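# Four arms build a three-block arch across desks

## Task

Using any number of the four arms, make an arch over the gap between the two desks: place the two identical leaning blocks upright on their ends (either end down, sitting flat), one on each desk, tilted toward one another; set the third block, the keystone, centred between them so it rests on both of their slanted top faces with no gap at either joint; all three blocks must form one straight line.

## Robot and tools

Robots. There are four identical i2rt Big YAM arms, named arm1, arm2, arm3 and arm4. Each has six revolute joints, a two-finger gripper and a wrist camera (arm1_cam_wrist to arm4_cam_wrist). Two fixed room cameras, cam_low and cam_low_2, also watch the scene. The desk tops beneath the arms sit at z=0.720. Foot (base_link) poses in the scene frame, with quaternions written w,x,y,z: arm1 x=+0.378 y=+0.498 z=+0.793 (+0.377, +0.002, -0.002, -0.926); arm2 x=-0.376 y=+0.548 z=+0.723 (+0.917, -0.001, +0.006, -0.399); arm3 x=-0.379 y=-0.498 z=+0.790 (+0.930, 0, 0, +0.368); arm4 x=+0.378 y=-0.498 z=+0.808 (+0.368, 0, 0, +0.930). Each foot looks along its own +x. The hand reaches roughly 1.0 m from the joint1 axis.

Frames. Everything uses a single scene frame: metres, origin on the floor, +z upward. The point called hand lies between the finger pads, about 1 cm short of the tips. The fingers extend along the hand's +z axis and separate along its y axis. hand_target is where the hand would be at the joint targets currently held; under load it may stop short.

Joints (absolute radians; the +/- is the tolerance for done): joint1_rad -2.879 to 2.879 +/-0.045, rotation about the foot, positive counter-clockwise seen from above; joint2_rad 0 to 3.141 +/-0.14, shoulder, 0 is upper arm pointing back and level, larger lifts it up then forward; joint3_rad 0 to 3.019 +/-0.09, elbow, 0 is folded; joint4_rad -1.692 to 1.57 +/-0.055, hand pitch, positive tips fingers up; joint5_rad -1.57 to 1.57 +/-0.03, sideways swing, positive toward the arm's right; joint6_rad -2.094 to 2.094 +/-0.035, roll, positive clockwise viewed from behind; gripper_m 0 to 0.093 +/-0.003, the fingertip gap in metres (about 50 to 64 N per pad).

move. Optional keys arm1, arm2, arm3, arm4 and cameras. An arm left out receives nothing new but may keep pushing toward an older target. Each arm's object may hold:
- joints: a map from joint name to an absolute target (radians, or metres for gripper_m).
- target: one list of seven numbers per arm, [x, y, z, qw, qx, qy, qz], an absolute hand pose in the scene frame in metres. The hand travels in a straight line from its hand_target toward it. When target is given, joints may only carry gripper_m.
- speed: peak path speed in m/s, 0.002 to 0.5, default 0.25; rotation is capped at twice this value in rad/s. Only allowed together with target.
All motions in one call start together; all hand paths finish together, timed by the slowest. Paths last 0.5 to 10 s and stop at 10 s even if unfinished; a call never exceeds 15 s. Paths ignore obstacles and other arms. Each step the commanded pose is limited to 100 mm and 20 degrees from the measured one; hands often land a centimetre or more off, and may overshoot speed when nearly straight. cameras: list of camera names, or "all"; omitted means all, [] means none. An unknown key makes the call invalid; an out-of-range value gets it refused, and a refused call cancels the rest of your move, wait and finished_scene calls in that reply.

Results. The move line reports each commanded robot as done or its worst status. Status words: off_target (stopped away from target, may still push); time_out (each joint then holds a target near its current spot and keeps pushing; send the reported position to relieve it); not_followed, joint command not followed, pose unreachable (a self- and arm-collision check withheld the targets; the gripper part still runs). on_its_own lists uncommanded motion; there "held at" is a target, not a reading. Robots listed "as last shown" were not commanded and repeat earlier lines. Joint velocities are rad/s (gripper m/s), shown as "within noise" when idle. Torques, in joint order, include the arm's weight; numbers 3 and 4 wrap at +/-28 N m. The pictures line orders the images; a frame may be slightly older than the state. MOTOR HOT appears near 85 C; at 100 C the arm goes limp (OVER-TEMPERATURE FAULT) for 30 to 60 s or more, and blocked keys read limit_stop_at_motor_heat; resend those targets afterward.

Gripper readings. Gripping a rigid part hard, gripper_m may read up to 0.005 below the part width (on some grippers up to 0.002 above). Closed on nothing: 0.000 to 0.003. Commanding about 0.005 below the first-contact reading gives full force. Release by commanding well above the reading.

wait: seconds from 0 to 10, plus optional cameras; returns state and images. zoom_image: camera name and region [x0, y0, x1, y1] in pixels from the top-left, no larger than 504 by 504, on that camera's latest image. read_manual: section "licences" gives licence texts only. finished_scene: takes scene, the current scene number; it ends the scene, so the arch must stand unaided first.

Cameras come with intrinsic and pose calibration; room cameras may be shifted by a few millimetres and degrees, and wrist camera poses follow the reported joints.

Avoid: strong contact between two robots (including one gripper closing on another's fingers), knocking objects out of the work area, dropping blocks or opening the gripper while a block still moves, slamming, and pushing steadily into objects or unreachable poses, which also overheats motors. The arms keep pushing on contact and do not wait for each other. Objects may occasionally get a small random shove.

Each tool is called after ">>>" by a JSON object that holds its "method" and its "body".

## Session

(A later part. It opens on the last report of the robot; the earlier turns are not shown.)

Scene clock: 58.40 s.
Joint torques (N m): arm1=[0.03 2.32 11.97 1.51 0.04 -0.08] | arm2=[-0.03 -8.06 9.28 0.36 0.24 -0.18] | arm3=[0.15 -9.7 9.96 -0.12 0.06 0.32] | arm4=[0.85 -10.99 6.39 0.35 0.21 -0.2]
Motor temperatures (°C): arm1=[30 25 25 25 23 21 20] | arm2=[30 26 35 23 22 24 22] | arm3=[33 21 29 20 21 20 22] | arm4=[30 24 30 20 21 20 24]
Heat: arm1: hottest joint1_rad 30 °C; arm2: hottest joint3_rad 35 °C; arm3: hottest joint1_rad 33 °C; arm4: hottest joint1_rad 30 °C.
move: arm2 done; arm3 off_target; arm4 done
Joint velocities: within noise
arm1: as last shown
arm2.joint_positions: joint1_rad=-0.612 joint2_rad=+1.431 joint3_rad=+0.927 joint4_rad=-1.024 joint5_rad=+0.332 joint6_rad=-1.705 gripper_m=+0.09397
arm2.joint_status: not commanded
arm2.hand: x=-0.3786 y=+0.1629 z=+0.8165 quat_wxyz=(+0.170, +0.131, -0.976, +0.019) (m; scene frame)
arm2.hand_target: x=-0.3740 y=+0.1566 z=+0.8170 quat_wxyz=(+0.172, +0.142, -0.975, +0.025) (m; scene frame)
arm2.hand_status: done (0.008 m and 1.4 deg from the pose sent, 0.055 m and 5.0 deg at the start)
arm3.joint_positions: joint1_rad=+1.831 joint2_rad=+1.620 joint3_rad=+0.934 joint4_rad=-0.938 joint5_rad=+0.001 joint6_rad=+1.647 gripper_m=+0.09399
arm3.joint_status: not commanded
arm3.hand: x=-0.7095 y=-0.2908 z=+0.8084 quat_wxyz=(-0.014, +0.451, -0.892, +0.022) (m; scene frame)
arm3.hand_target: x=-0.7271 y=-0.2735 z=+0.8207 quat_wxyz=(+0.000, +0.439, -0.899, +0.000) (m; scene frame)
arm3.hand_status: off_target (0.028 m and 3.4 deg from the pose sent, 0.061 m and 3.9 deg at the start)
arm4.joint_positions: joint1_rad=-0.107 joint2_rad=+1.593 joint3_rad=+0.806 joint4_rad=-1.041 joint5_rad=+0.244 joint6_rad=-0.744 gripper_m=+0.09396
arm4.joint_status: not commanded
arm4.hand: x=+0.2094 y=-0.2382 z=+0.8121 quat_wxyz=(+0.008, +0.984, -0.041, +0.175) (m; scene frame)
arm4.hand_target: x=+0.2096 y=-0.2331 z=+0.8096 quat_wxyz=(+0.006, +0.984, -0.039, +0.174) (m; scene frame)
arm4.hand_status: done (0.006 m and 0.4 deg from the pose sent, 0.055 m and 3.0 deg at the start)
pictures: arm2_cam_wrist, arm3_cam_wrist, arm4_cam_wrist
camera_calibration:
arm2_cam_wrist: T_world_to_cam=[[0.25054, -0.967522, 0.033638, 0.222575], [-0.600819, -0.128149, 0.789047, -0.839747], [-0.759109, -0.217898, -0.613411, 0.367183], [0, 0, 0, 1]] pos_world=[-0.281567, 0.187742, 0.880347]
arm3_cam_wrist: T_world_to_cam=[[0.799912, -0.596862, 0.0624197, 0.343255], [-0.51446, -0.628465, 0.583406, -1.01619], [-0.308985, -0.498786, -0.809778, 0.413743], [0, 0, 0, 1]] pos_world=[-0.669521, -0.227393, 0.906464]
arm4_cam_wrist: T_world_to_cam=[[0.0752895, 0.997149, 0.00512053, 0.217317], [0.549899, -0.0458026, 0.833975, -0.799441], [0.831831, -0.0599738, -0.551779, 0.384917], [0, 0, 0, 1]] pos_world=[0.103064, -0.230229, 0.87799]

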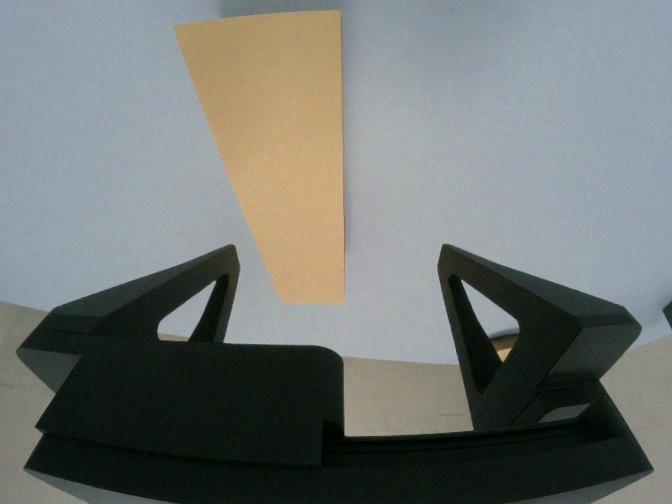

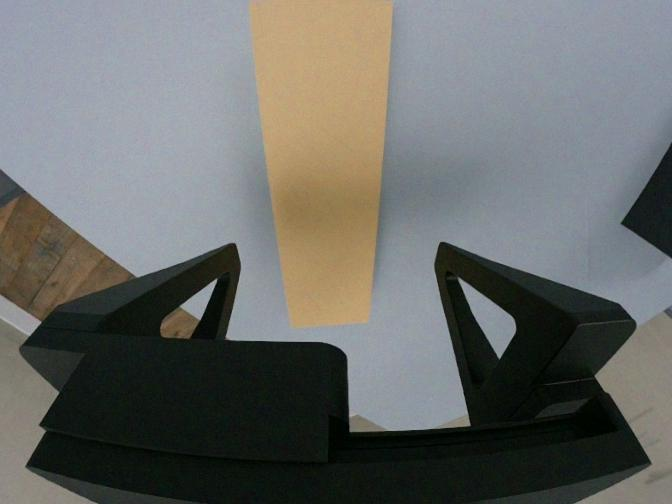

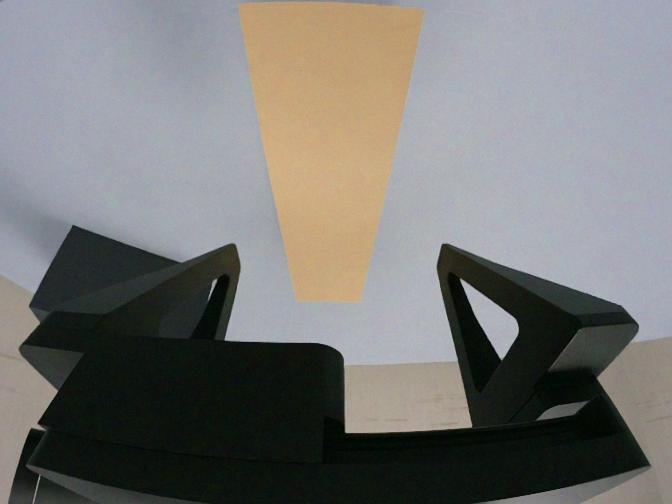

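>>> {"method": "move", "body": {"arm3": {"target":[-0.729,-0.269,0.805,0.014,-0.4384,0.8988,-0.022],"speed":0.15}, "arm2": {"target":[-0.387,0.178,0.80,-0.1717,-0.1481,0.9736,-0.0261],"speed":0.15}, "arm4": {"target":[0.2246,-0.237,0.795,-0.0068,-0.984,0.0387,-0.1735],"speed":0.15}, "cameras": ["arm2_cam_wrist","arm3_cam_wrist","arm4_cam_wrist"]}}

Scene clock: 66.80 s.
Joint torques (N m): arm1=[-0.09 2.37 11.96 1.51 0.05 -0.07] | arm2=[-2.2 -8.76 7.39 0.49 0.13 -0.18] | arm3=[-0.62 -10.4 9.87 -0.73 0.12 0.24] | arm4=[1.14 -10.4 5.89 0.43 0.21 -0.15]
Motor temperatures (°C): arm1=[30 25 25 25 23 21 20] | arm2=[30 26 35 23 22 24 22] | arm3=[33 21 30 20 21 20 22] | arm4=[30 24 30 20 21 20 24]
Heat: arm1: hottest joint1_rad 30 °C; arm2: hottest joint3_rad 35 °C; arm3: hottest joint1_rad 33 °C; arm4: hottest joint1_rad 30 °C.
move: arm2 done; arm3 off_target; arm4 done
Joint velocities: within noise
arm1: as last shown
arm2.joint_positions: joint1_rad=-0.616 joint2_rad=+1.413 joint3_rad=+0.855 joint4_rad=-0.956 joint5_rad=+0.332 joint6_rad=-1.746 gripper_m=+0.09397
arm2.joint_status: not commanded
arm2.hand: x=-0.3820 y=+0.1769 z=+0.7995 quat_wxyz=(+0.171, +0.148, -0.974, +0.023) (m; scene frame)
arm2.hand_target: x=-0.3870 y=+0.1781 z=+0.8000 quat_wxyz=(+0.172, +0.148, -0.974, +0.026) (m; scene frame)
arm2.hand_status: done (0.005 m and 0.4 deg from the pose sent, 0.024 m and 2.2 deg at the start)
arm3.joint_positions: joint1_rad=+1.824 joint2_rad=+1.679 joint3_rad=+0.963 joint4_rad=-0.938 joint5_rad=+0.001 joint6_rad=+1.647 gripper_m=+0.09399
arm3.joint_status: not commanded
arm3.hand: x=-0.7146 y=-0.2847 z=+0.7946 quat_wxyz=(-0.021, +0.448, -0.893, +0.035) (m; scene frame)
arm3.hand_target: x=-0.7285 y=-0.2691 z=+0.8053 quat_wxyz=(-0.014, +0.438, -0.898, +0.021) (m; scene frame)
arm3.hand_status: off_target (0.024 m and 2.1 deg from the pose sent, 0.029 m and 1.6 deg at the start)
arm4.joint_positions: joint1_rad=-0.133 joint2_rad=+1.594 joint3_rad=+0.762 joint4_rad=-0.982 joint5_rad=+0.250 joint6_rad=-0.771 gripper_m=+0.09396
arm4.joint_status: not commanded
arm4.hand: x=+0.2228 y=-0.2402 z=+0.7997 quat_wxyz=(+0.005, +0.984, -0.042, +0.173) (m; scene frame)
arm4.hand_target: x=+0.2248 y=-0.2371 z=+0.7953 quat_wxyz=(+0.007, +0.984, -0.039, +0.174) (m; scene frame)
arm4.hand_status: done (0.006 m and 0.4 deg from the pose sent, 0.023 m and 0.4 deg at the start)
pictures: arm2_cam_wrist, arm3_cam_wrist, arm4_cam_wrist
camera_calibration:
arm2_cam_wrist: T_world_to_cam=[[0.284946, -0.957939, 0.0340327, 0.248615], [-0.594546, -0.14878, 0.790177, -0.821441], [-0.751878, -0.245392, -0.611933, 0.363656], [0, 0, 0, 1]] pos_world=[-0.285802, 0.205182, 0.863156]
arm3_cam_wrist: T_world_to_cam=[[0.794336, -0.600522, 0.0916706, 0.323566], [-0.532778, -0.616183, 0.580057, -1.0139], [-0.291851, -0.5096, -0.809402, 0.412782], [0, 0, 0, 1]] pos_world=[-0.676733, -0.220086, 0.892563]
arm4_cam_wrist: T_world_to_cam=[[0.0755924, 0.997091, 0.00977683, 0.214561], [0.553752, -0.0501315, 0.831171, -0.796187], [0.829243, -0.0574163, -0.555931, 0.371308], [0, 0, 0, 1]] pos_world=[0.116767, -0.232532, 0.866091]

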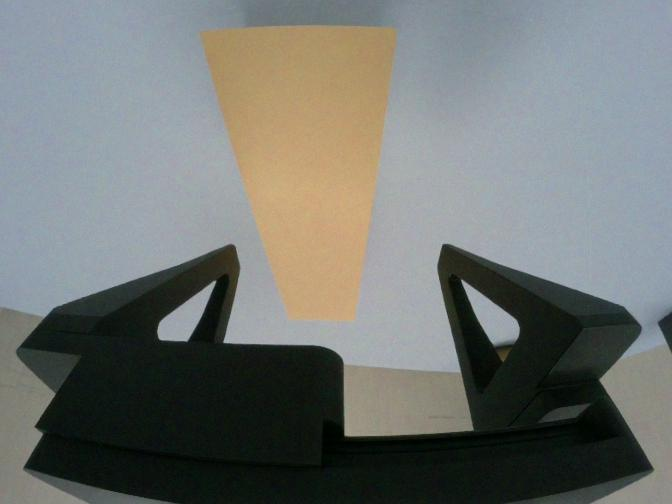

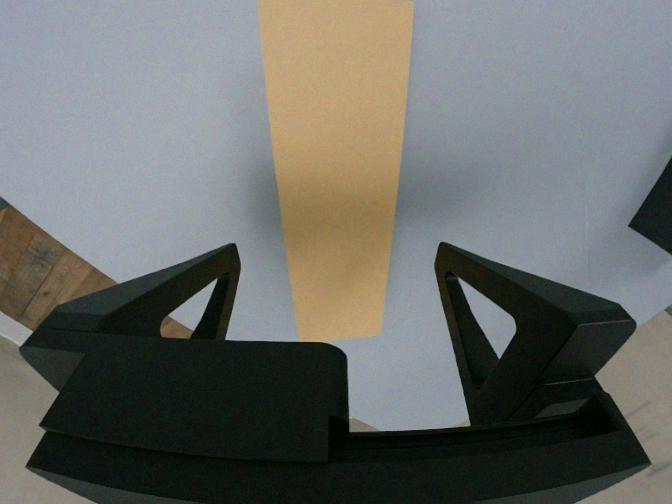

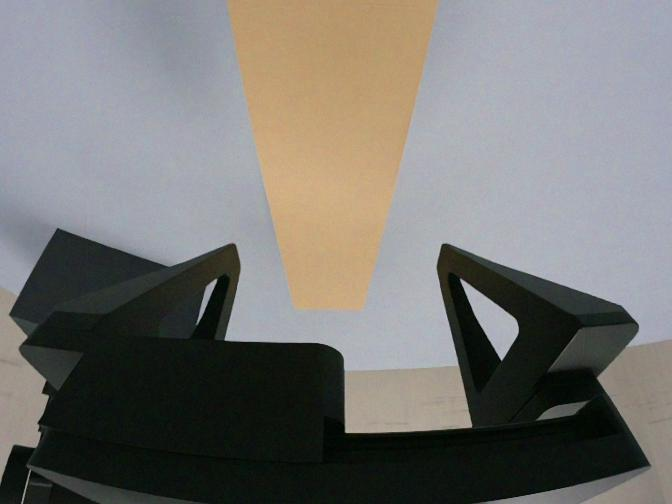

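>>> {"method": "move", "body": {"arm3": {"target":[-0.725,-0.2705,0.759,-0.014,-0.4384,0.8988,0.022],"speed":0.12}, "arm2": {"target":[-0.42,0.191,0.748,-0.1717,-0.1481,0.9736,-0.0261],"speed":0.12}, "arm4": {"target":[0.2436,-0.241,0.7435,-0.0068,-0.984,0.0387,-0.1735],"speed":0.12}}}

Scene clock: 69.83 s.
Joint torques (N m): arm1=[0.03 2.2 11.95 1.51 0.05 -0.08] | arm2=[-1.55 -7.24 6.83 0.53 0.03 -0.17] | arm3=[-0.56 -9.52 4.89 0.91 0.04 0.22] | arm4=[1.03 -10.87 4.68 0.43 0.22 -0.18]
Motor temperatures (°C): arm1=[30 25 25 25 23 21 20] | arm2=[30 26 34 23 22 24 22] | arm3=[33 22 30 20 21 20 22] | arm4=[30 24 30 20 21 20 24]
Heat: arm1: hottest joint1_rad 30 °C; arm2: hottest joint3_rad 34 °C; arm3: hottest joint1_rad 33 °C; arm4: hottest joint1_rad 30 °C.
move: arm2 done; arm3 done; arm4 done
Joint velocities: within noise
arm1: as last shown
arm2.joint_positions: joint1_rad=-0.707 joint2_rad=+1.447 joint3_rad=+0.738 joint4_rad=-0.755 joint5_rad=+0.327 joint6_rad=-1.843 gripper_m=+0.09397
arm2.joint_status: not commanded
arm2.hand: x=-0.4161 y=+0.1883 z=+0.7536 quat_wxyz=(+0.173, +0.147, -0.973, +0.032) (m; scene frame)
arm2.hand_target: x=-0.4198 y=+0.1910 z=+0.7480 quat_wxyz=(+0.172, +0.148, -0.974, +0.026) (m; scene frame)
arm2.hand_status: done (0.007 m and 0.7 deg from the pose sent, 0.066 m and 0.4 deg at the start)
arm3.joint_positions: joint1_rad=+1.823 joint2_rad=+1.703 joint3_rad=+0.899 joint4_rad=-0.725 joint5_rad=+0.001 joint6_rad=+1.650 gripper_m=+0.09399
arm3.joint_status: not commanded
arm3.hand: x=-0.7282 y=-0.2752 z=+0.7672 quat_wxyz=(+0.011, +0.446, -0.895, -0.019) (m; scene frame)
arm3.hand_target: x=-0.7248 y=-0.2708 z=+0.7591 quat_wxyz=(+0.013, +0.437, -0.899, -0.022) (m; scene frame)
arm3.hand_status: done (0.010 m and 1.1 deg from the pose sent, 0.040 m and 7.8 deg at the start)
arm4.joint_positions: joint1_rad=-0.170 joint2_rad=+1.703 joint3_rad=+0.689 joint4_rad=-0.792 joint5_rad=+0.258 joint6_rad=-0.810 gripper_m=+0.09396
arm4.joint_status: not commanded
arm4.hand: x=+0.2412 y=-0.2440 z=+0.7470 quat_wxyz=(+0.006, +0.984, -0.040, +0.173) (m; scene frame)
arm4.hand_target: x=+0.2435 y=-0.2412 z=+0.7434 quat_wxyz=(+0.007, +0.984, -0.038, +0.173) (m; scene frame)
arm4.hand_status: done (0.005 m and 0.2 deg from the pose sent, 0.060 m and 0.4 deg at the start)
pictures: arm1_cam_wrist, arm2_cam_wrist, arm3_cam_wrist, arm4_cam_wrist, cam_low, cam_low_2
camera_calibration:
arm2_cam_wrist: T_world_to_cam=[[0.285169, -0.957086, 0.0516326, 0.25753], [-0.593566, -0.134046, 0.793544, -0.808631], [-0.752568, -0.256941, -0.606319, 0.310419], [0, 0, 0, 1]] pos_world=[-0.319804, 0.217843, 0.8166]
arm3_cam_wrist: T_world_to_cam=[[0.794368, -0.606504, -0.0336372, 0.43701], [-0.473661, -0.653144, 0.590803, -0.974698], [-0.380294, -0.453382, -0.806114, 0.34004], [0, 0, 0, 1]] pos_world=[-0.679509, -0.217401, 0.864665]
arm4_cam_wrist: T_world_to_cam=[[0.0733188, 0.997282, 0.00732368, 0.219922], [0.554052, -0.0468369, 0.831163, -0.76211], [0.829247, -0.0568822, -0.55598, 0.326749], [0, 0, 0, 1]] pos_world=[0.135169, -0.236433, 0.813493]

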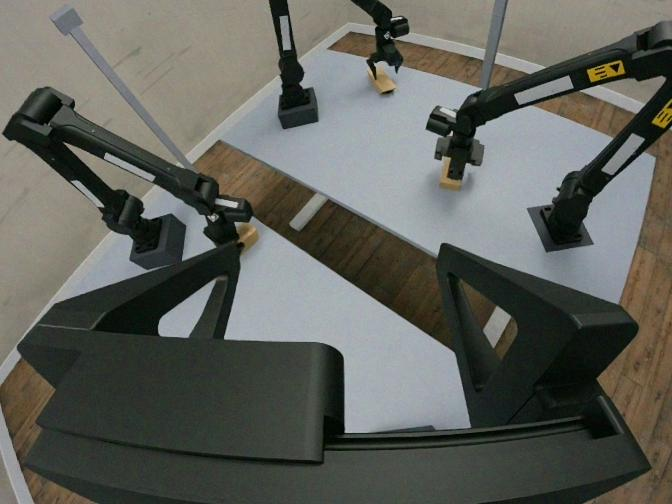

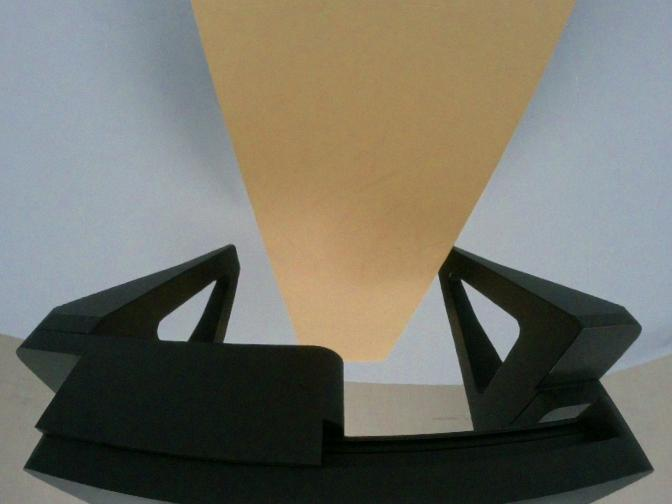

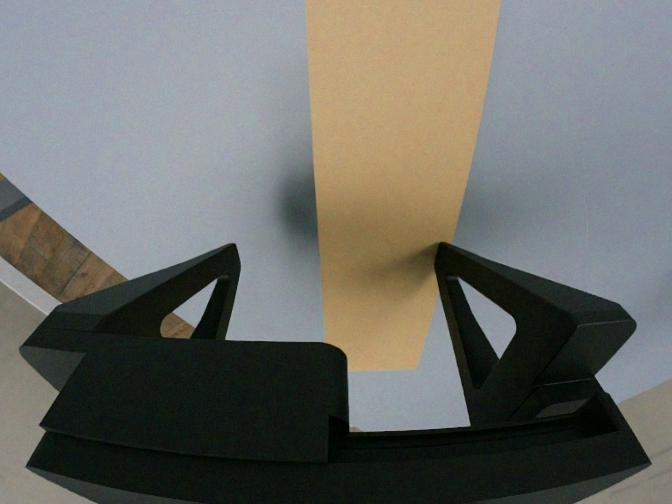

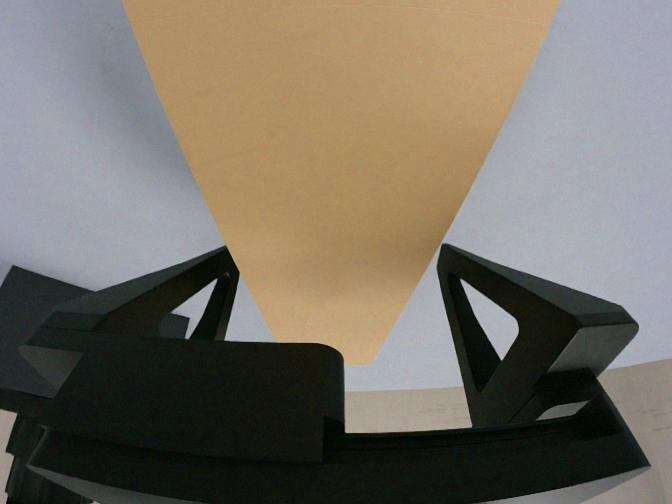

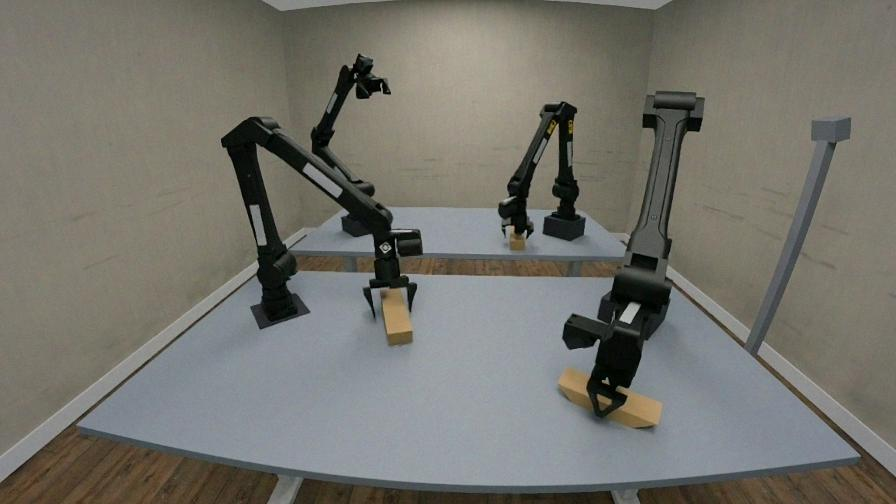

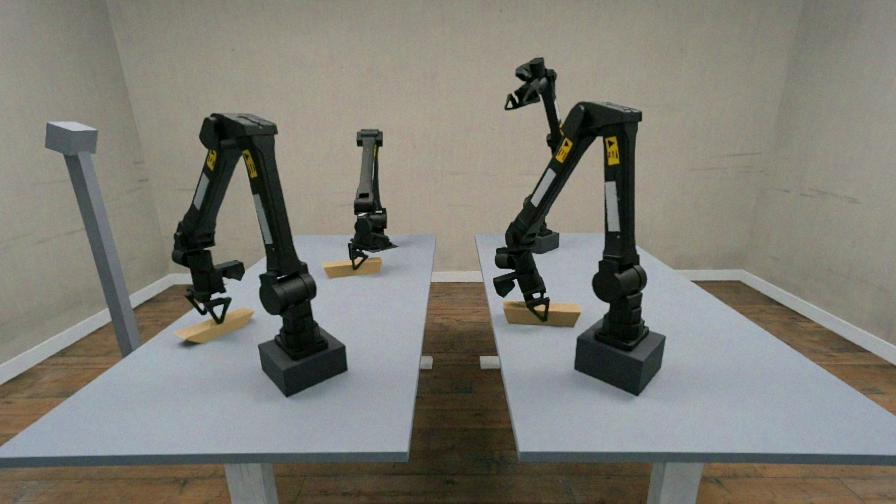

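>>> {"method": "move", "body": {"arm3": {"target":[-0.708,-0.283,0.742,-0.014,-0.4384,0.8988,0.022],"speed":0.12}, "arm2": {"target":[-0.4185,0.186,0.745,-0.1717,-0.1481,0.9736,-0.0261],"speed":0.12}, "cameras": ["arm2_cam_wrist","arm3_cam_wrist"]}}

Scene clock: 72.67 s.
Joint torques (N m): arm1=[0.09 2.32 11.96 1.55 0.04 -0.08] | arm2=[-1.67 -7.24 7.58 0.59 0.05 -0.12] | arm3=[0.03 -7.36 3.04 0.72 0.01 0.22] | arm4=[0.97 -10.75 4.67 0.42 0.22 -0.16]
Motor temperatures (°C): arm1=[30 25 25 25 23 21 20] | arm2=[30 26 34 23 22 24 22] | arm3=[33 22 30 20 21 20 22] | arm4=[30 24 29 20 21 20 24]
Heat: arm1: hottest joint1_rad 30 °C; arm2: hottest joint3_rad 34 °C; arm3: hottest joint1_rad 33 °C; arm4: hottest joint1_rad 30 °C.
move: arm2 done; arm3 off_target
Joint velocities: within noise
arm1, arm4: as last shown
arm2.joint_positions: joint1_rad=-0.707 joint2_rad=+1.464 joint3_rad=+0.738 joint4_rad=-0.749 joint5_rad=+0.327 joint6_rad=-1.843 gripper_m=+0.09397
arm2.joint_status: not commanded
arm2.hand: x=-0.4162 y=+0.1887 z=+0.7480 quat_wxyz=(+0.172, +0.147, -0.974, +0.026) (m; scene frame)
arm2.hand_target: x=-0.4185 y=+0.1862 z=+0.7451 quat_wxyz=(+0.172, +0.148, -0.974, +0.026) (m; scene frame)
arm2.hand_status: done (0.005 m and 0.1 deg from the pose sent, 0.009 m and 0.7 deg at the start)
arm3.joint_positions: joint1_rad=+1.823 joint2_rad=+1.664 joint3_rad=+0.849 joint4_rad=-0.651 joint5_rad=+0.001 joint6_rad=+1.652 gripper_m=+0.09399
arm3.joint_status: not commanded
arm3.hand: x=-0.7263 y=-0.2765 z=+0.7695 quat_wxyz=(+0.027, +0.445, -0.894, -0.046) (m; scene frame)
arm3.hand_target: x=-0.7073 y=-0.2839 z=+0.7442 quat_wxyz=(+0.014, +0.438, -0.899, -0.022) (m; scene frame)
arm3.hand_status: off_target (0.034 m and 3.2 deg from the pose sent, 0.033 m and 1.1 deg at the start)
arm4.hand_target: x=+0.2435 y=-0.2413 z=+0.7434 quat_wxyz=(+0.007, +0.984, -0.038, +0.173) (m; scene frame)
pictures: arm2_cam_wrist, arm3_cam_wrist
camera_calibration:
arm2_cam_wrist: T_world_to_cam=[[0.285086, -0.957628, 0.0409188, 0.266227], [-0.593192, -0.142739, 0.792306, -0.801446], [-0.752894, -0.250148, -0.608751, 0.307486], [0, 0, 0, 1]] pos_world=[-0.319805, 0.217466, 0.811279]
arm3_cam_wrist: T_world_to_cam=[[0.790054, -0.60555, -0.0955137, 0.479583], [-0.443559, -0.672206, 0.592785, -0.960865], [-0.423166, -0.425966, -0.799677, 0.313591], [0, 0, 0, 1]] pos_world=[-0.672396, -0.221909, 0.866165]

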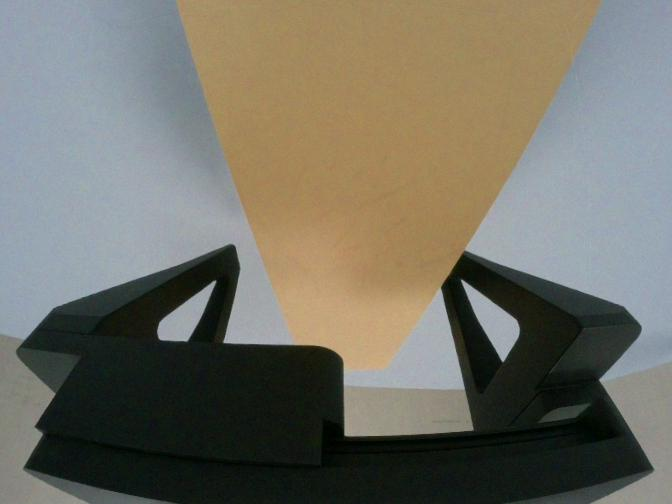

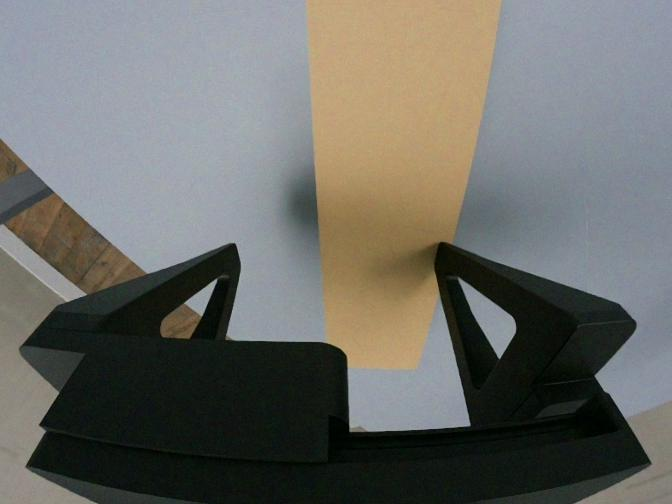

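>>> {"method": "move", "body": {"arm3": {"target":[-0.711,-0.287,0.80,0.0,-0.4465,0.8948,0.0],"speed":0.12}, "arm2": {"joints":{"gripper_m":0.05}}, "arm4": {"joints":{"gripper_m":0.05}}, "cameras": ["arm2_cam_wrist","arm3_cam_wrist","arm4_cam_wrist"]}}

Scene clock: 75.00 s.
Joint torques (N m): arm1=[0.15 2.2 11.97 1.52 0.04 -0.09] | arm2=[-1.85 -7.18 7.61 0.31 0.11 -0.11] | arm3=[0.97 -11.11 9.62 -0.72 0.07 0.19] | arm4=[0.85 -10.81 4.74 0.38 0.16 -0.17]
Motor temperatures (°C): arm1=[30 25 26 25 23 21 20] | arm2=[30 26 33 23 22 24 22] | arm3=[33 22 29 20 21 20 22] | arm4=[30 24 29 20 21 20 24]
Heat: arm1: hottest joint1_rad 30 °C; arm2: hottest joint3_rad 33 °C; arm3: hottest joint1_rad 33 °C; arm4: hottest joint1_rad 30 °C.
move: arm2 off_target; arm3 off_target; arm4 off_target
Joint velocities: within noise
arm1: as last shown
arm2.joint_positions: joint1_rad=-0.707 joint2_rad=+1.465 joint3_rad=+0.738 joint4_rad=-0.743 joint5_rad=+0.326 joint6_rad=-1.843 gripper_m=+0.05937
arm2.joint_status: gripper_m off_target (ended at +0.05940, target +0.05000)
arm2.hand: x=-0.4158 y=+0.1873 z=+0.7479 quat_wxyz=(+0.172, +0.147, -0.974, +0.029) (m; scene frame)
arm2.hand_target: x=-0.4185 y=+0.1862 z=+0.7450 quat_wxyz=(+0.172, +0.148, -0.974, +0.026) (m; scene frame)
arm2.hand_status: not commanded
arm3.joint_positions: joint1_rad=+1.823 joint2_rad=+1.626 joint3_rad=+0.848 joint4_rad=-0.848 joint5_rad=+0.001 joint6_rad=+1.647 gripper_m=+0.09399
arm3.joint_status: not commanded
arm3.hand: x=-0.6899 y=-0.2996 z=+0.7820 quat_wxyz=(-0.014, +0.447, -0.894, +0.023) (m; scene frame)
arm3.hand_target: x=-0.7101 y=-0.2876 z=+0.8003 quat_wxyz=(+0.000, +0.448, -0.894, +0.000) (m; scene frame)
arm3.hand_status: off_target (0.030 m and 3.1 deg from the pose sent, 0.036 m and 6.1 deg at the start)
arm4.joint_positions: joint1_rad=-0.170 joint2_rad=+1.703 joint3_rad=+0.688 joint4_rad=-0.795 joint5_rad=+0.260 joint6_rad=-0.810 gripper_m=+0.05841
arm4.joint_status: gripper_m off_target (ended at +0.05844, target +0.05000)
arm4.hand: x=+0.2422 y=-0.2449 z=+0.7471 quat_wxyz=(+0.007, +0.984, -0.040, +0.175) (m; scene frame)
arm4.hand_target: x=+0.2439 y=-0.2418 z=+0.7436 quat_wxyz=(+0.008, +0.984, -0.038, +0.174) (m; scene frame)
arm4.hand_status: not commanded
pictures: arm2_cam_wrist, arm3_cam_wrist, arm4_cam_wrist
camera_calibration:
arm2_cam_wrist: T_world_to_cam=[[0.285219, -0.957315, 0.0468823, 0.260336], [-0.59453, -0.138341, 0.792083, -0.802672], [-0.751787, -0.25379, -0.60861, 0.308417], [0, 0, 0, 1]] pos_world=[-0.319601, 0.216454, 0.811283]
arm3_cam_wrist: T_world_to_cam=[[0.79507, -0.603229, 0.0630761, 0.318173], [-0.519806, -0.62412, 0.583331, -0.998543], [-0.312515, -0.496576, -0.809781, 0.392269], [0, 0, 0, 1]] pos_world=[-0.649428, -0.236489, 0.880064]
arm4_cam_wrist: T_world_to_cam=[[0.0729088, 0.997326, 0.00507802, 0.222555], [0.55101, -0.0445241, 0.83331, -0.763122], [0.831308, -0.0579576, -0.552783, 0.322738], [0, 0, 0, 1]] pos_world=[0.135966, -0.237232, 0.813191]

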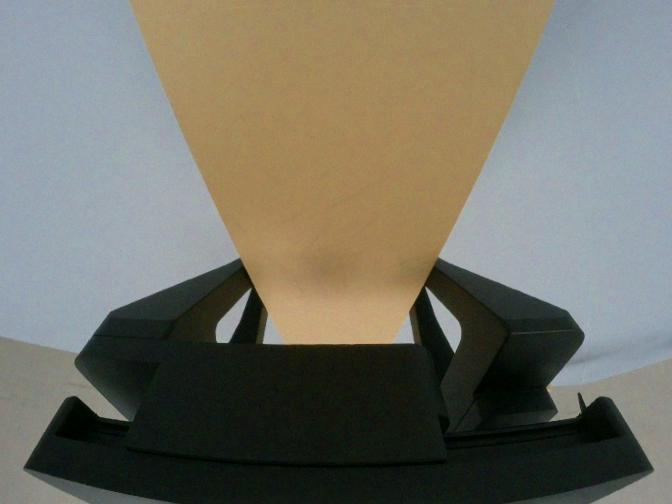

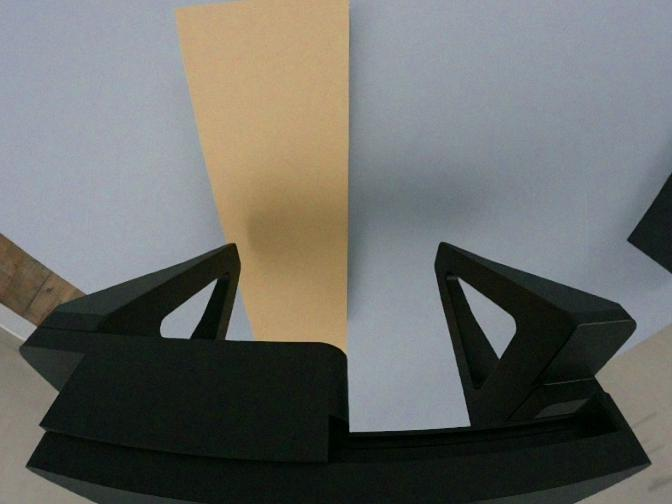

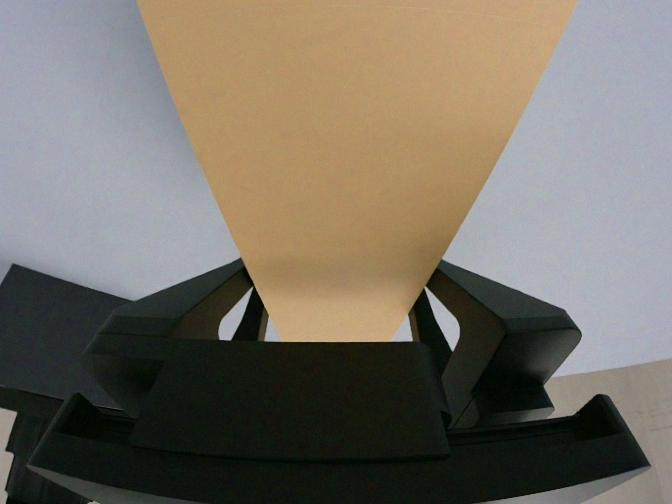

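>>> {"method": "move", "body": {"arm3": {"target":[-0.731,-0.273,0.82,-0.0,-0.4465,0.8948,0.0],"speed":0.1}, "cameras": ["arm3_cam_wrist"]}}

Scene clock: 77.33 s.
Joint torques (N m): arm1=[-0.09 2.26 11.96 1.55 0.05 -0.08] | arm2=[-1.38 -7.24 7.62 0.32 0.1 -0.15] | arm3=[0.62 -10.34 10.03 -0.64 0.09 0.18] | arm4=[1.03 -10.75 4.74 0.38 0.16 -0.17]
Motor temperatures (°C): arm1=[30 25 26 25 23 21 20] | arm2=[30 26 33 23 22 24 22] | arm3=[33 22 29 20 21 20 22] | arm4=[30 24 29 20 21 20 24]
Heat: arm1: hottest joint1_rad 30 °C; arm2: hottest joint3_rad 33 °C; arm3: hottest joint1_rad 33 °C; arm4: hottest joint1_rad 30 °C.
move: arm3 off_target
Joint velocities: within noise
arm1, arm2, arm4: as last shown
arm3.joint_positions: joint1_rad=+1.823 joint2_rad=+1.626 joint3_rad=+0.940 joint4_rad=-0.920 joint5_rad=+0.001 joint6_rad=+1.647 gripper_m=+0.09399
arm3.joint_status: not commanded
arm3.hand: x=-0.7136 y=-0.2845 z=+0.8079 quat_wxyz=(-0.009, +0.448, -0.894, +0.014) (m; scene frame)
arm3.hand_target: x=-0.7303 y=-0.2734 z=+0.8203 quat_wxyz=(+0.000, +0.447, -0.895, +0.000) (m; scene frame)
arm3.hand_status: off_target (0.024 m and 2.0 deg from the pose sent, 0.062 m and 3.1 deg at the start)
pictures: arm3_cam_wrist
camera_calibration:
arm3_cam_wrist: T_world_to_cam=[[0.795947, -0.603784, 0.0437346, 0.360603], [-0.510234, -0.630233, 0.585207, -1.01291], [-0.325776, -0.488109, -0.809704, 0.406164], [0, 0, 0, 1]] pos_world=[-0.671523, -0.222391, 0.905865]

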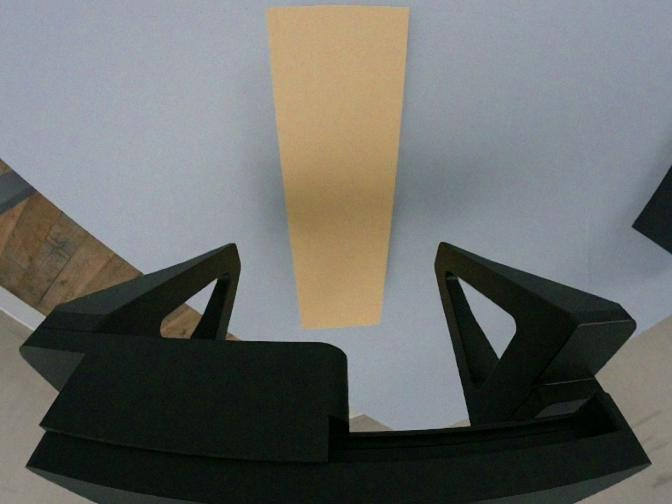

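>>> {"method": "move", "body": {"arm3": {"target":[-0.722,-0.279,0.775,-0.0,-0.4465,0.8948,0.0],"speed":0.08}, "cameras": ["arm3_cam_wrist"]}}

Scene clock: 79.40 s.
Joint torques (N m): arm1=[0.09 2.37 11.96 1.51 0.05 -0.09] | arm2=[-1.96 -7.24 7.62 0.25 0.11 -0.11] | arm3=[0.67 -10.52 5.48 -0.02 0.07 0.2] | arm4=[0.91 -10.75 4.74 0.39 0.16 -0.17]
Motor temperatures (°C): arm1=[30 25 26 25 23 21 20] | arm2=[30 26 33 23 22 24 22] | arm3=[33 22 30 20 21 20 22] | arm4=[30 24 29 20 21 20 24]
Heat: arm1: hottest joint1_rad 30 °C; arm2: hottest joint3_rad 33 °C; arm3: hottest joint1_rad 33 °C; arm4: hottest joint1_rad 30 °C.
move: arm3 done
Joint velocities: within noise
arm1.joint_positions: joint1_rad=+0.252 joint2_rad=+0.565 joint3_rad=+1.417 joint4_rad=-1.312 joint5_rad=+0.231 joint6_rad=+0.335 gripper_m=+0.09396
arm1.joint_status: not commanded
arm1.hand: x=+0.2345 y=+0.3433 z=+1.3639 quat_wxyz=(-0.255, -0.816, -0.228, +0.467) (m; scene frame)
arm1.hand_target: x=+0.2364 y=+0.3466 z=+1.3781 quat_wxyz=(-0.264, -0.808, -0.223, +0.477) (m; scene frame)
arm1.hand_status: not commanded
arm2, arm4: as last shown
arm3.joint_positions: joint1_rad=+1.823 joint2_rad=+1.686 joint3_rad=+0.921 joint4_rad=-0.805 joint5_rad=+0.001 joint6_rad=+1.647 gripper_m=+0.09399
arm3.joint_status: not commanded
arm3.hand: x=-0.7233 y=-0.2783 z=+0.7794 quat_wxyz=(+0.000, +0.448, -0.894, -0.001) (m; scene frame)
arm3.hand_target: x=-0.7221 y=-0.2790 z=+0.7751 quat_wxyz=(+0.000, +0.447, -0.895, +0.000) (m; scene frame)
arm3.hand_status: done (0.005 m and 0.2 deg from the pose sent, 0.034 m and 2.0 deg at the start)
pictures: arm3_cam_wrist
camera_calibration:
arm3_cam_wrist: T_world_to_cam=[[0.796705, -0.604327, 0.00704652, 0.402295], [-0.492021, -0.64179, 0.588236, -0.989712], [-0.350964, -0.472118, -0.808659, 0.368283], [0, 0, 0, 1]] pos_world=[-0.678215, -0.218197, 0.877165]

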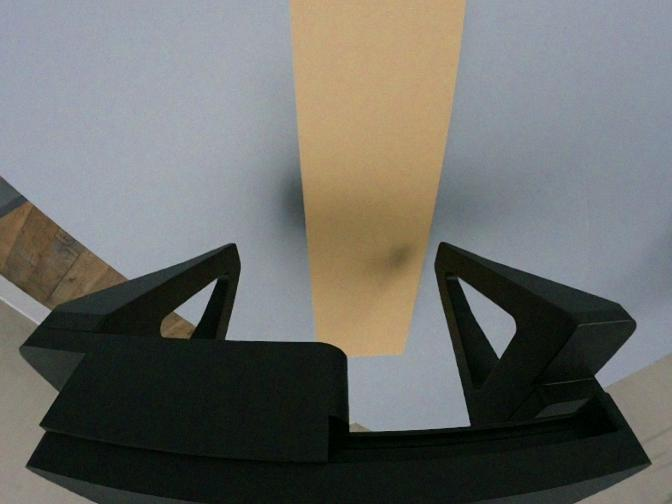

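>>> {"method": "move", "body": {"arm3": {"target":[-0.709,-0.288,0.775,-0.0,-0.4465,0.8948,0.0],"speed":0.08}, "cameras": ["arm3_cam_wrist"]}}

Scene clock: 81.23 s.
Joint torques (N m): arm1=[-0.03 2.2 11.95 1.51 0.05 -0.09] | arm2=[-1.73 -7.41 7.66 0.27 0.1 -0.13] | arm3=[1.03 -11.75 5.18 -0.03 0.07 0.2] | arm4=[1.03 -10.81 4.75 0.4 0.17 -0.17]
Motor temperatures (°C): arm1=[30 25 26 25 23 21 20] | arm2=[30 26 33 23 22 24 22] | arm3=[33 22 29 20 21 20 22] | arm4=[30 24 29 20 21 20 24]
Heat: arm1: hottest joint1_rad 30 °C; arm2: hottest joint3_rad 33 °C; arm3: hottest joint1_rad 33 °C; arm4: hottest joint1_rad 30 °C.
move: arm3 done
Joint velocities: within noise
arm1, arm2, arm4: as last shown
arm3.joint_positions: joint1_rad=+1.823 joint2_rad=+1.678 joint3_rad=+0.876 joint4_rad=-0.791 joint5_rad=+0.001 joint6_rad=+1.647 gripper_m=+0.09399
arm3.joint_status: not commanded
arm3.hand: x=-0.7074 y=-0.2884 z=+0.7702 quat_wxyz=(-0.006, +0.448, -0.894, +0.009) (m; scene frame)
arm3.hand_target: x=-0.7090 y=-0.2880 z=+0.7749 quat_wxyz=(+0.000, +0.447, -0.895, +0.000) (m; scene frame)
arm3.hand_status: done (0.005 m and 1.2 deg from the pose sent, 0.018 m and 0.2 deg at the start)
pictures: arm3_cam_wrist
camera_calibration:
arm3_cam_wrist: T_world_to_cam=[[0.796333, -0.604087, 0.0305345, 0.365388], [-0.503726, -0.634394, 0.586348, -0.987685], [-0.334835, -0.482309, -0.809483, 0.370846], [0, 0, 0, 1]] pos_world=[-0.664321, -0.226993, 0.868165]

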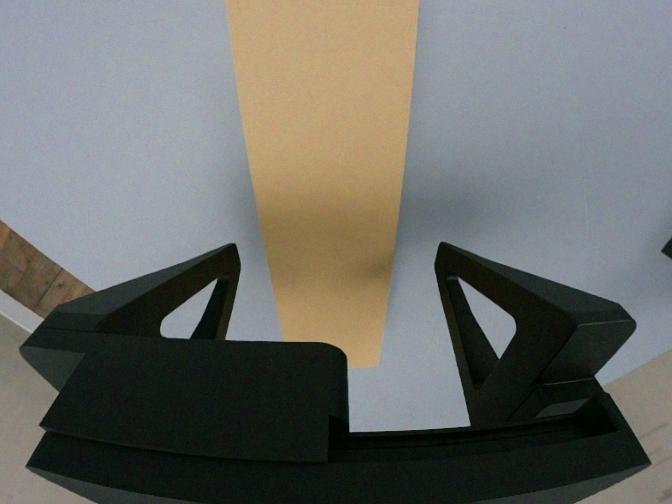

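>>> {"method": "move", "body": {"arm3": {"target":[-0.708,-0.2885,0.748,-0.0,-0.4465,0.8948,0.0],"speed":0.08}, "cameras": ["arm3_cam_wrist"]}}

Scene clock: 82.83 s.
Joint torques (N m): arm1=[0.09 2.26 11.93 1.52 0.05 -0.08] | arm2=[-1.61 -7.18 7.61 0.28 0.09 -0.14] | arm3=[0.67 -10.75 4.97 -0.06 0.11 0.19] | arm4=[0.97 -10.7 4.77 0.39 0.15 -0.17]
Motor temperatures (°C): arm1=[30 25 26 25 23 21 20] | arm2=[30 26 32 23 22 24 22] | arm3=[33 22 29 20 21 20 22] | arm4=[30 24 29 20 21 20 24]
Heat: arm1: hottest joint1_rad 30 °C; arm2: hottest joint3_rad 32 °C; arm3: hottest joint1_rad 33 °C; arm4: hottest joint1_rad 30 °C.
move: arm3 done
Joint velocities: within noise
arm1, arm2, arm4: as last shown
arm3.joint_positions: joint1_rad=+1.823 joint2_rad=+1.711 joint3_rad=+0.853 joint4_rad=-0.713 joint5_rad=+0.001 joint6_rad=+1.647 gripper_m=+0.09399
arm3.joint_status: not commanded
arm3.hand: x=-0.7091 y=-0.2873 z=+0.7518 quat_wxyz=(+0.000, +0.448, -0.894, -0.001) (m; scene frame)
arm3.hand_target: x=-0.7080 y=-0.2885 z=+0.7480 quat_wxyz=(+0.000, +0.447, -0.895, +0.000) (m; scene frame)
arm3.hand_status: done (0.004 m and 0.2 deg from the pose sent, 0.022 m and 1.2 deg at the start)
pictures: arm3_cam_wrist
camera_calibration:
arm3_cam_wrist: T_world_to_cam=[[0.796684, -0.604336, 0.00848989, 0.384714], [-0.492748, -0.641317, 0.588143, -0.972656], [-0.349991, -0.472747, -0.808713, 0.347306], [0, 0, 0, 1]] pos_world=[-0.664216, -0.227096, 0.849665]

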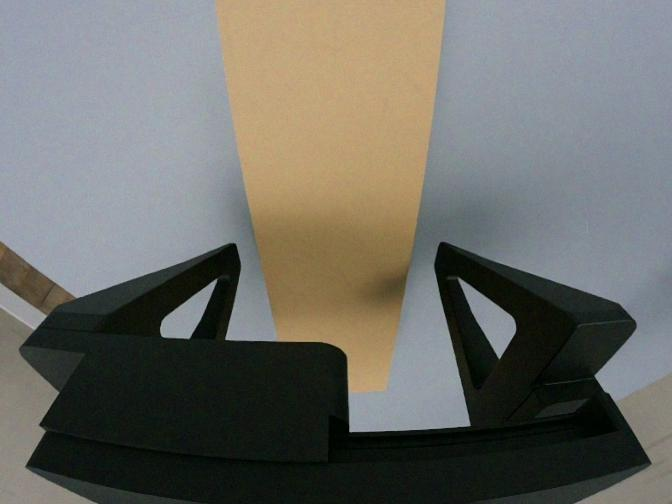

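>>> {"method": "move", "body": {"arm3": {"joints":{"gripper_m":0.05}}, "arm2": {"target":[-0.42,0.187,0.86,-0.1717,-0.1481,0.9736,-0.0261],"speed":0.15}, "arm4": {"target":[0.244,-0.242,0.86,-0.0068,-0.984,0.0387,-0.1735],"speed":0.15}, "cameras": ["arm2_cam_wrist","arm3_cam_wrist","arm4_cam_wrist","cam_low","cam_low_2"]}}

Scene clock: 85.80 s.
Joint torques (N m): arm1=[0.03 2.26 11.97 1.52 0.05 -0.08] | arm2=[-2.08 -8.06 14.32 -0.2 0.18 -0.18] | arm3=[0.91 -10.34 4.94 0.02 0.08 0.18] | arm4=[1.03 -11.69 10.25 -1.26 0.21 -0.15]
Motor temperatures (°C): arm1=[30 25 26 25 23 21 20] | arm2=[30 26 32 22 22 24 23] | arm3=[33 22 29 20 21 20 22] | arm4=[30 24 29 20 21 20 25]
Heat: arm1: hottest joint1_rad 30 °C; arm2: hottest joint3_rad 32 °C; arm3: hottest joint1_rad 33 °C; arm4: hottest joint1_rad 30 °C.
move: arm2 off_target; arm3 off_target; arm4 off_target
Joint velocities: within noise
arm1: as last shown
arm2.joint_positions: joint1_rad=-0.710 joint2_rad=+1.297 joint3_rad=+0.835 joint4_rad=-1.085 joint5_rad=+0.323 joint6_rad=-1.847 gripper_m=+0.05937
arm2.joint_status: not commanded
arm2.hand: x=-0.4163 y=+0.2135 z=+0.8293 quat_wxyz=(+0.166, +0.154, -0.974, -0.009) (m; scene frame)
arm2.hand_target: x=-0.4198 y=+0.1886 z=+0.8603 quat_wxyz=(+0.172, +0.148, -0.974, +0.027) (m; scene frame)
arm2.hand_status: off_target (0.041 m and 4.2 deg from the pose sent, 0.112 m and 0.4 deg at the start)
arm3.joint_positions: joint1_rad=+1.823 joint2_rad=+1.711 joint3_rad=+0.853 joint4_rad=-0.711 joint5_rad=+0.001 joint6_rad=+1.647 gripper_m=+0.06087
arm3.joint_status: gripper_m off_target (ended at +0.06090, target +0.05000)
arm3.hand: x=-0.7095 y=-0.2871 z=+0.7518 quat_wxyz=(+0.000, +0.448, -0.894, -0.001) (m; scene frame)
arm3.hand_target: x=-0.7080 y=-0.2885 z=+0.7480 quat_wxyz=(+0.000, +0.447, -0.895, +0.000) (m; scene frame)
arm3.hand_status: not commanded
arm4.joint_positions: joint1_rad=-0.171 joint2_rad=+1.452 joint3_rad=+0.730 joint4_rad=-1.131 joint5_rad=+0.260 joint6_rad=-0.812 gripper_m=+0.05841
arm4.joint_status: not commanded
arm4.hand: x=+0.2540 y=-0.2604 z=+0.8396 quat_wxyz=(+0.024, +0.981, -0.037, +0.188) (m; scene frame)
arm4.hand_target: x=+0.2440 y=-0.2418 z=+0.8595 quat_wxyz=(+0.005, +0.984, -0.039, +0.172) (m; scene frame)
arm4.hand_status: off_target (0.029 m and 2.6 deg from the pose sent, 0.113 m and 0.2 deg at the start)
pictures: arm2_cam_wrist, arm3_cam_wrist, arm4_cam_wrist, cam_low, cam_low_2
camera_calibration:
arm2_cam_wrist: T_world_to_cam=[[0.286503, -0.957635, -0.0291656, 0.345448], [-0.593863, -0.201394, 0.778952, -0.839173], [-0.751826, -0.205852, -0.626404, 0.368737], [0, 0, 0, 1]] pos_world=[-0.320099, 0.237714, 0.89473]
arm3_cam_wrist: T_world_to_cam=[[0.796696, -0.604341, 0.00688606, 0.386303], [-0.491962, -0.641845, 0.588224, -0.972357], [-0.351068, -0.472023, -0.808669, 0.346695], [0, 0, 0, 1]] pos_world=[-0.664415, -0.226997, 0.849665]
arm4_cam_wrist: T_world_to_cam=[[0.0721553, 0.997015, -0.0274836, 0.264129], [0.529498, -0.0149396, 0.84818, -0.846633], [0.845237, -0.0757531, -0.528995, 0.335033], [0, 0, 0, 1]] pos_world=[0.14605, -0.25061, 0.902587]

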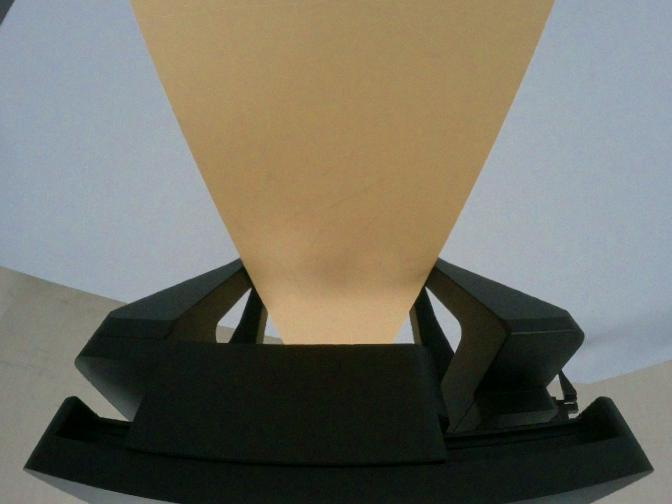

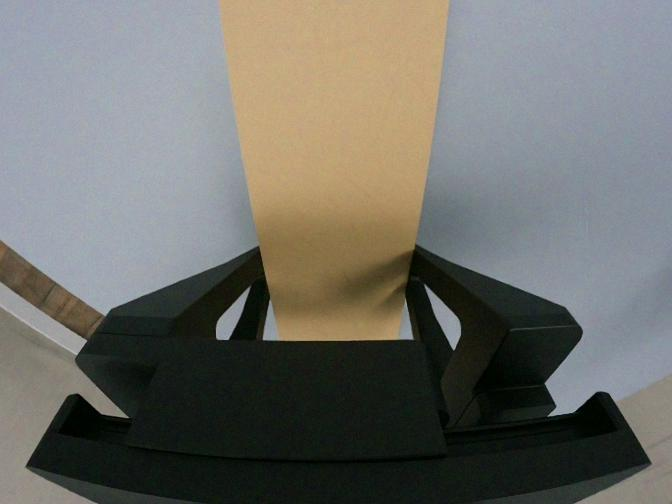

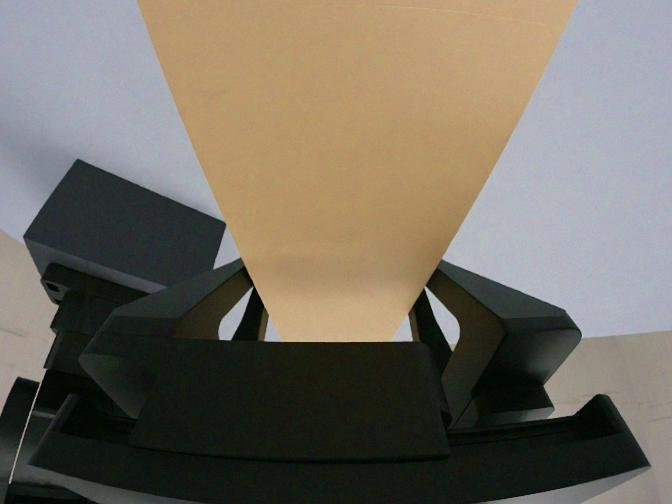

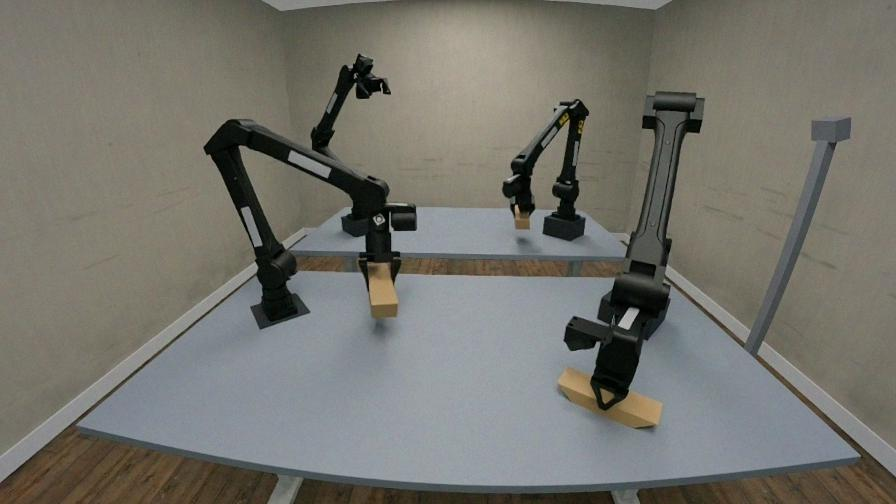

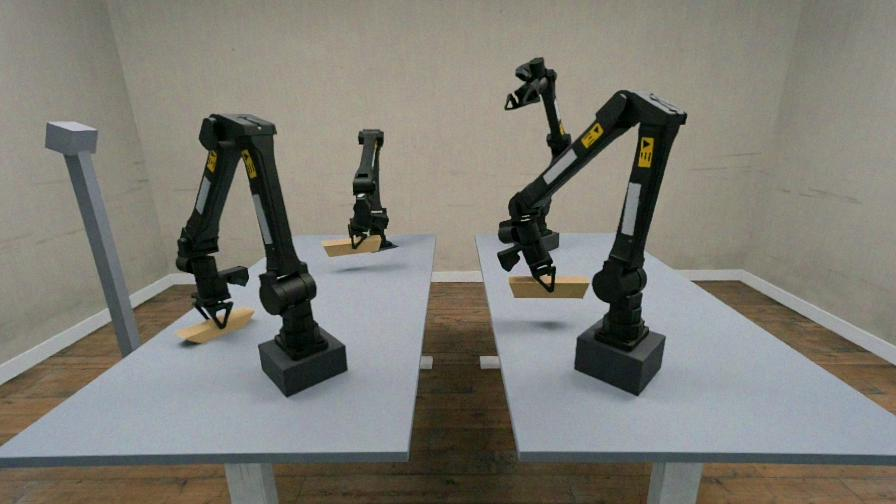

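>>> {"method": "zoom_image", "body": {"camera": "cam_low_2", "region": [490, 260, 610, 320]}}

Scaled by 4.200 from the camera's 896x504 image, which has a finer 1280x720 frame.

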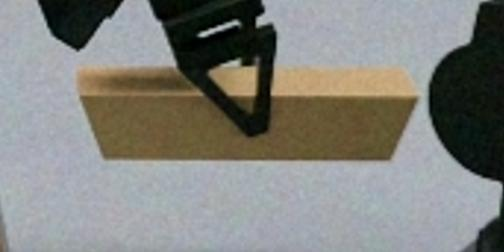

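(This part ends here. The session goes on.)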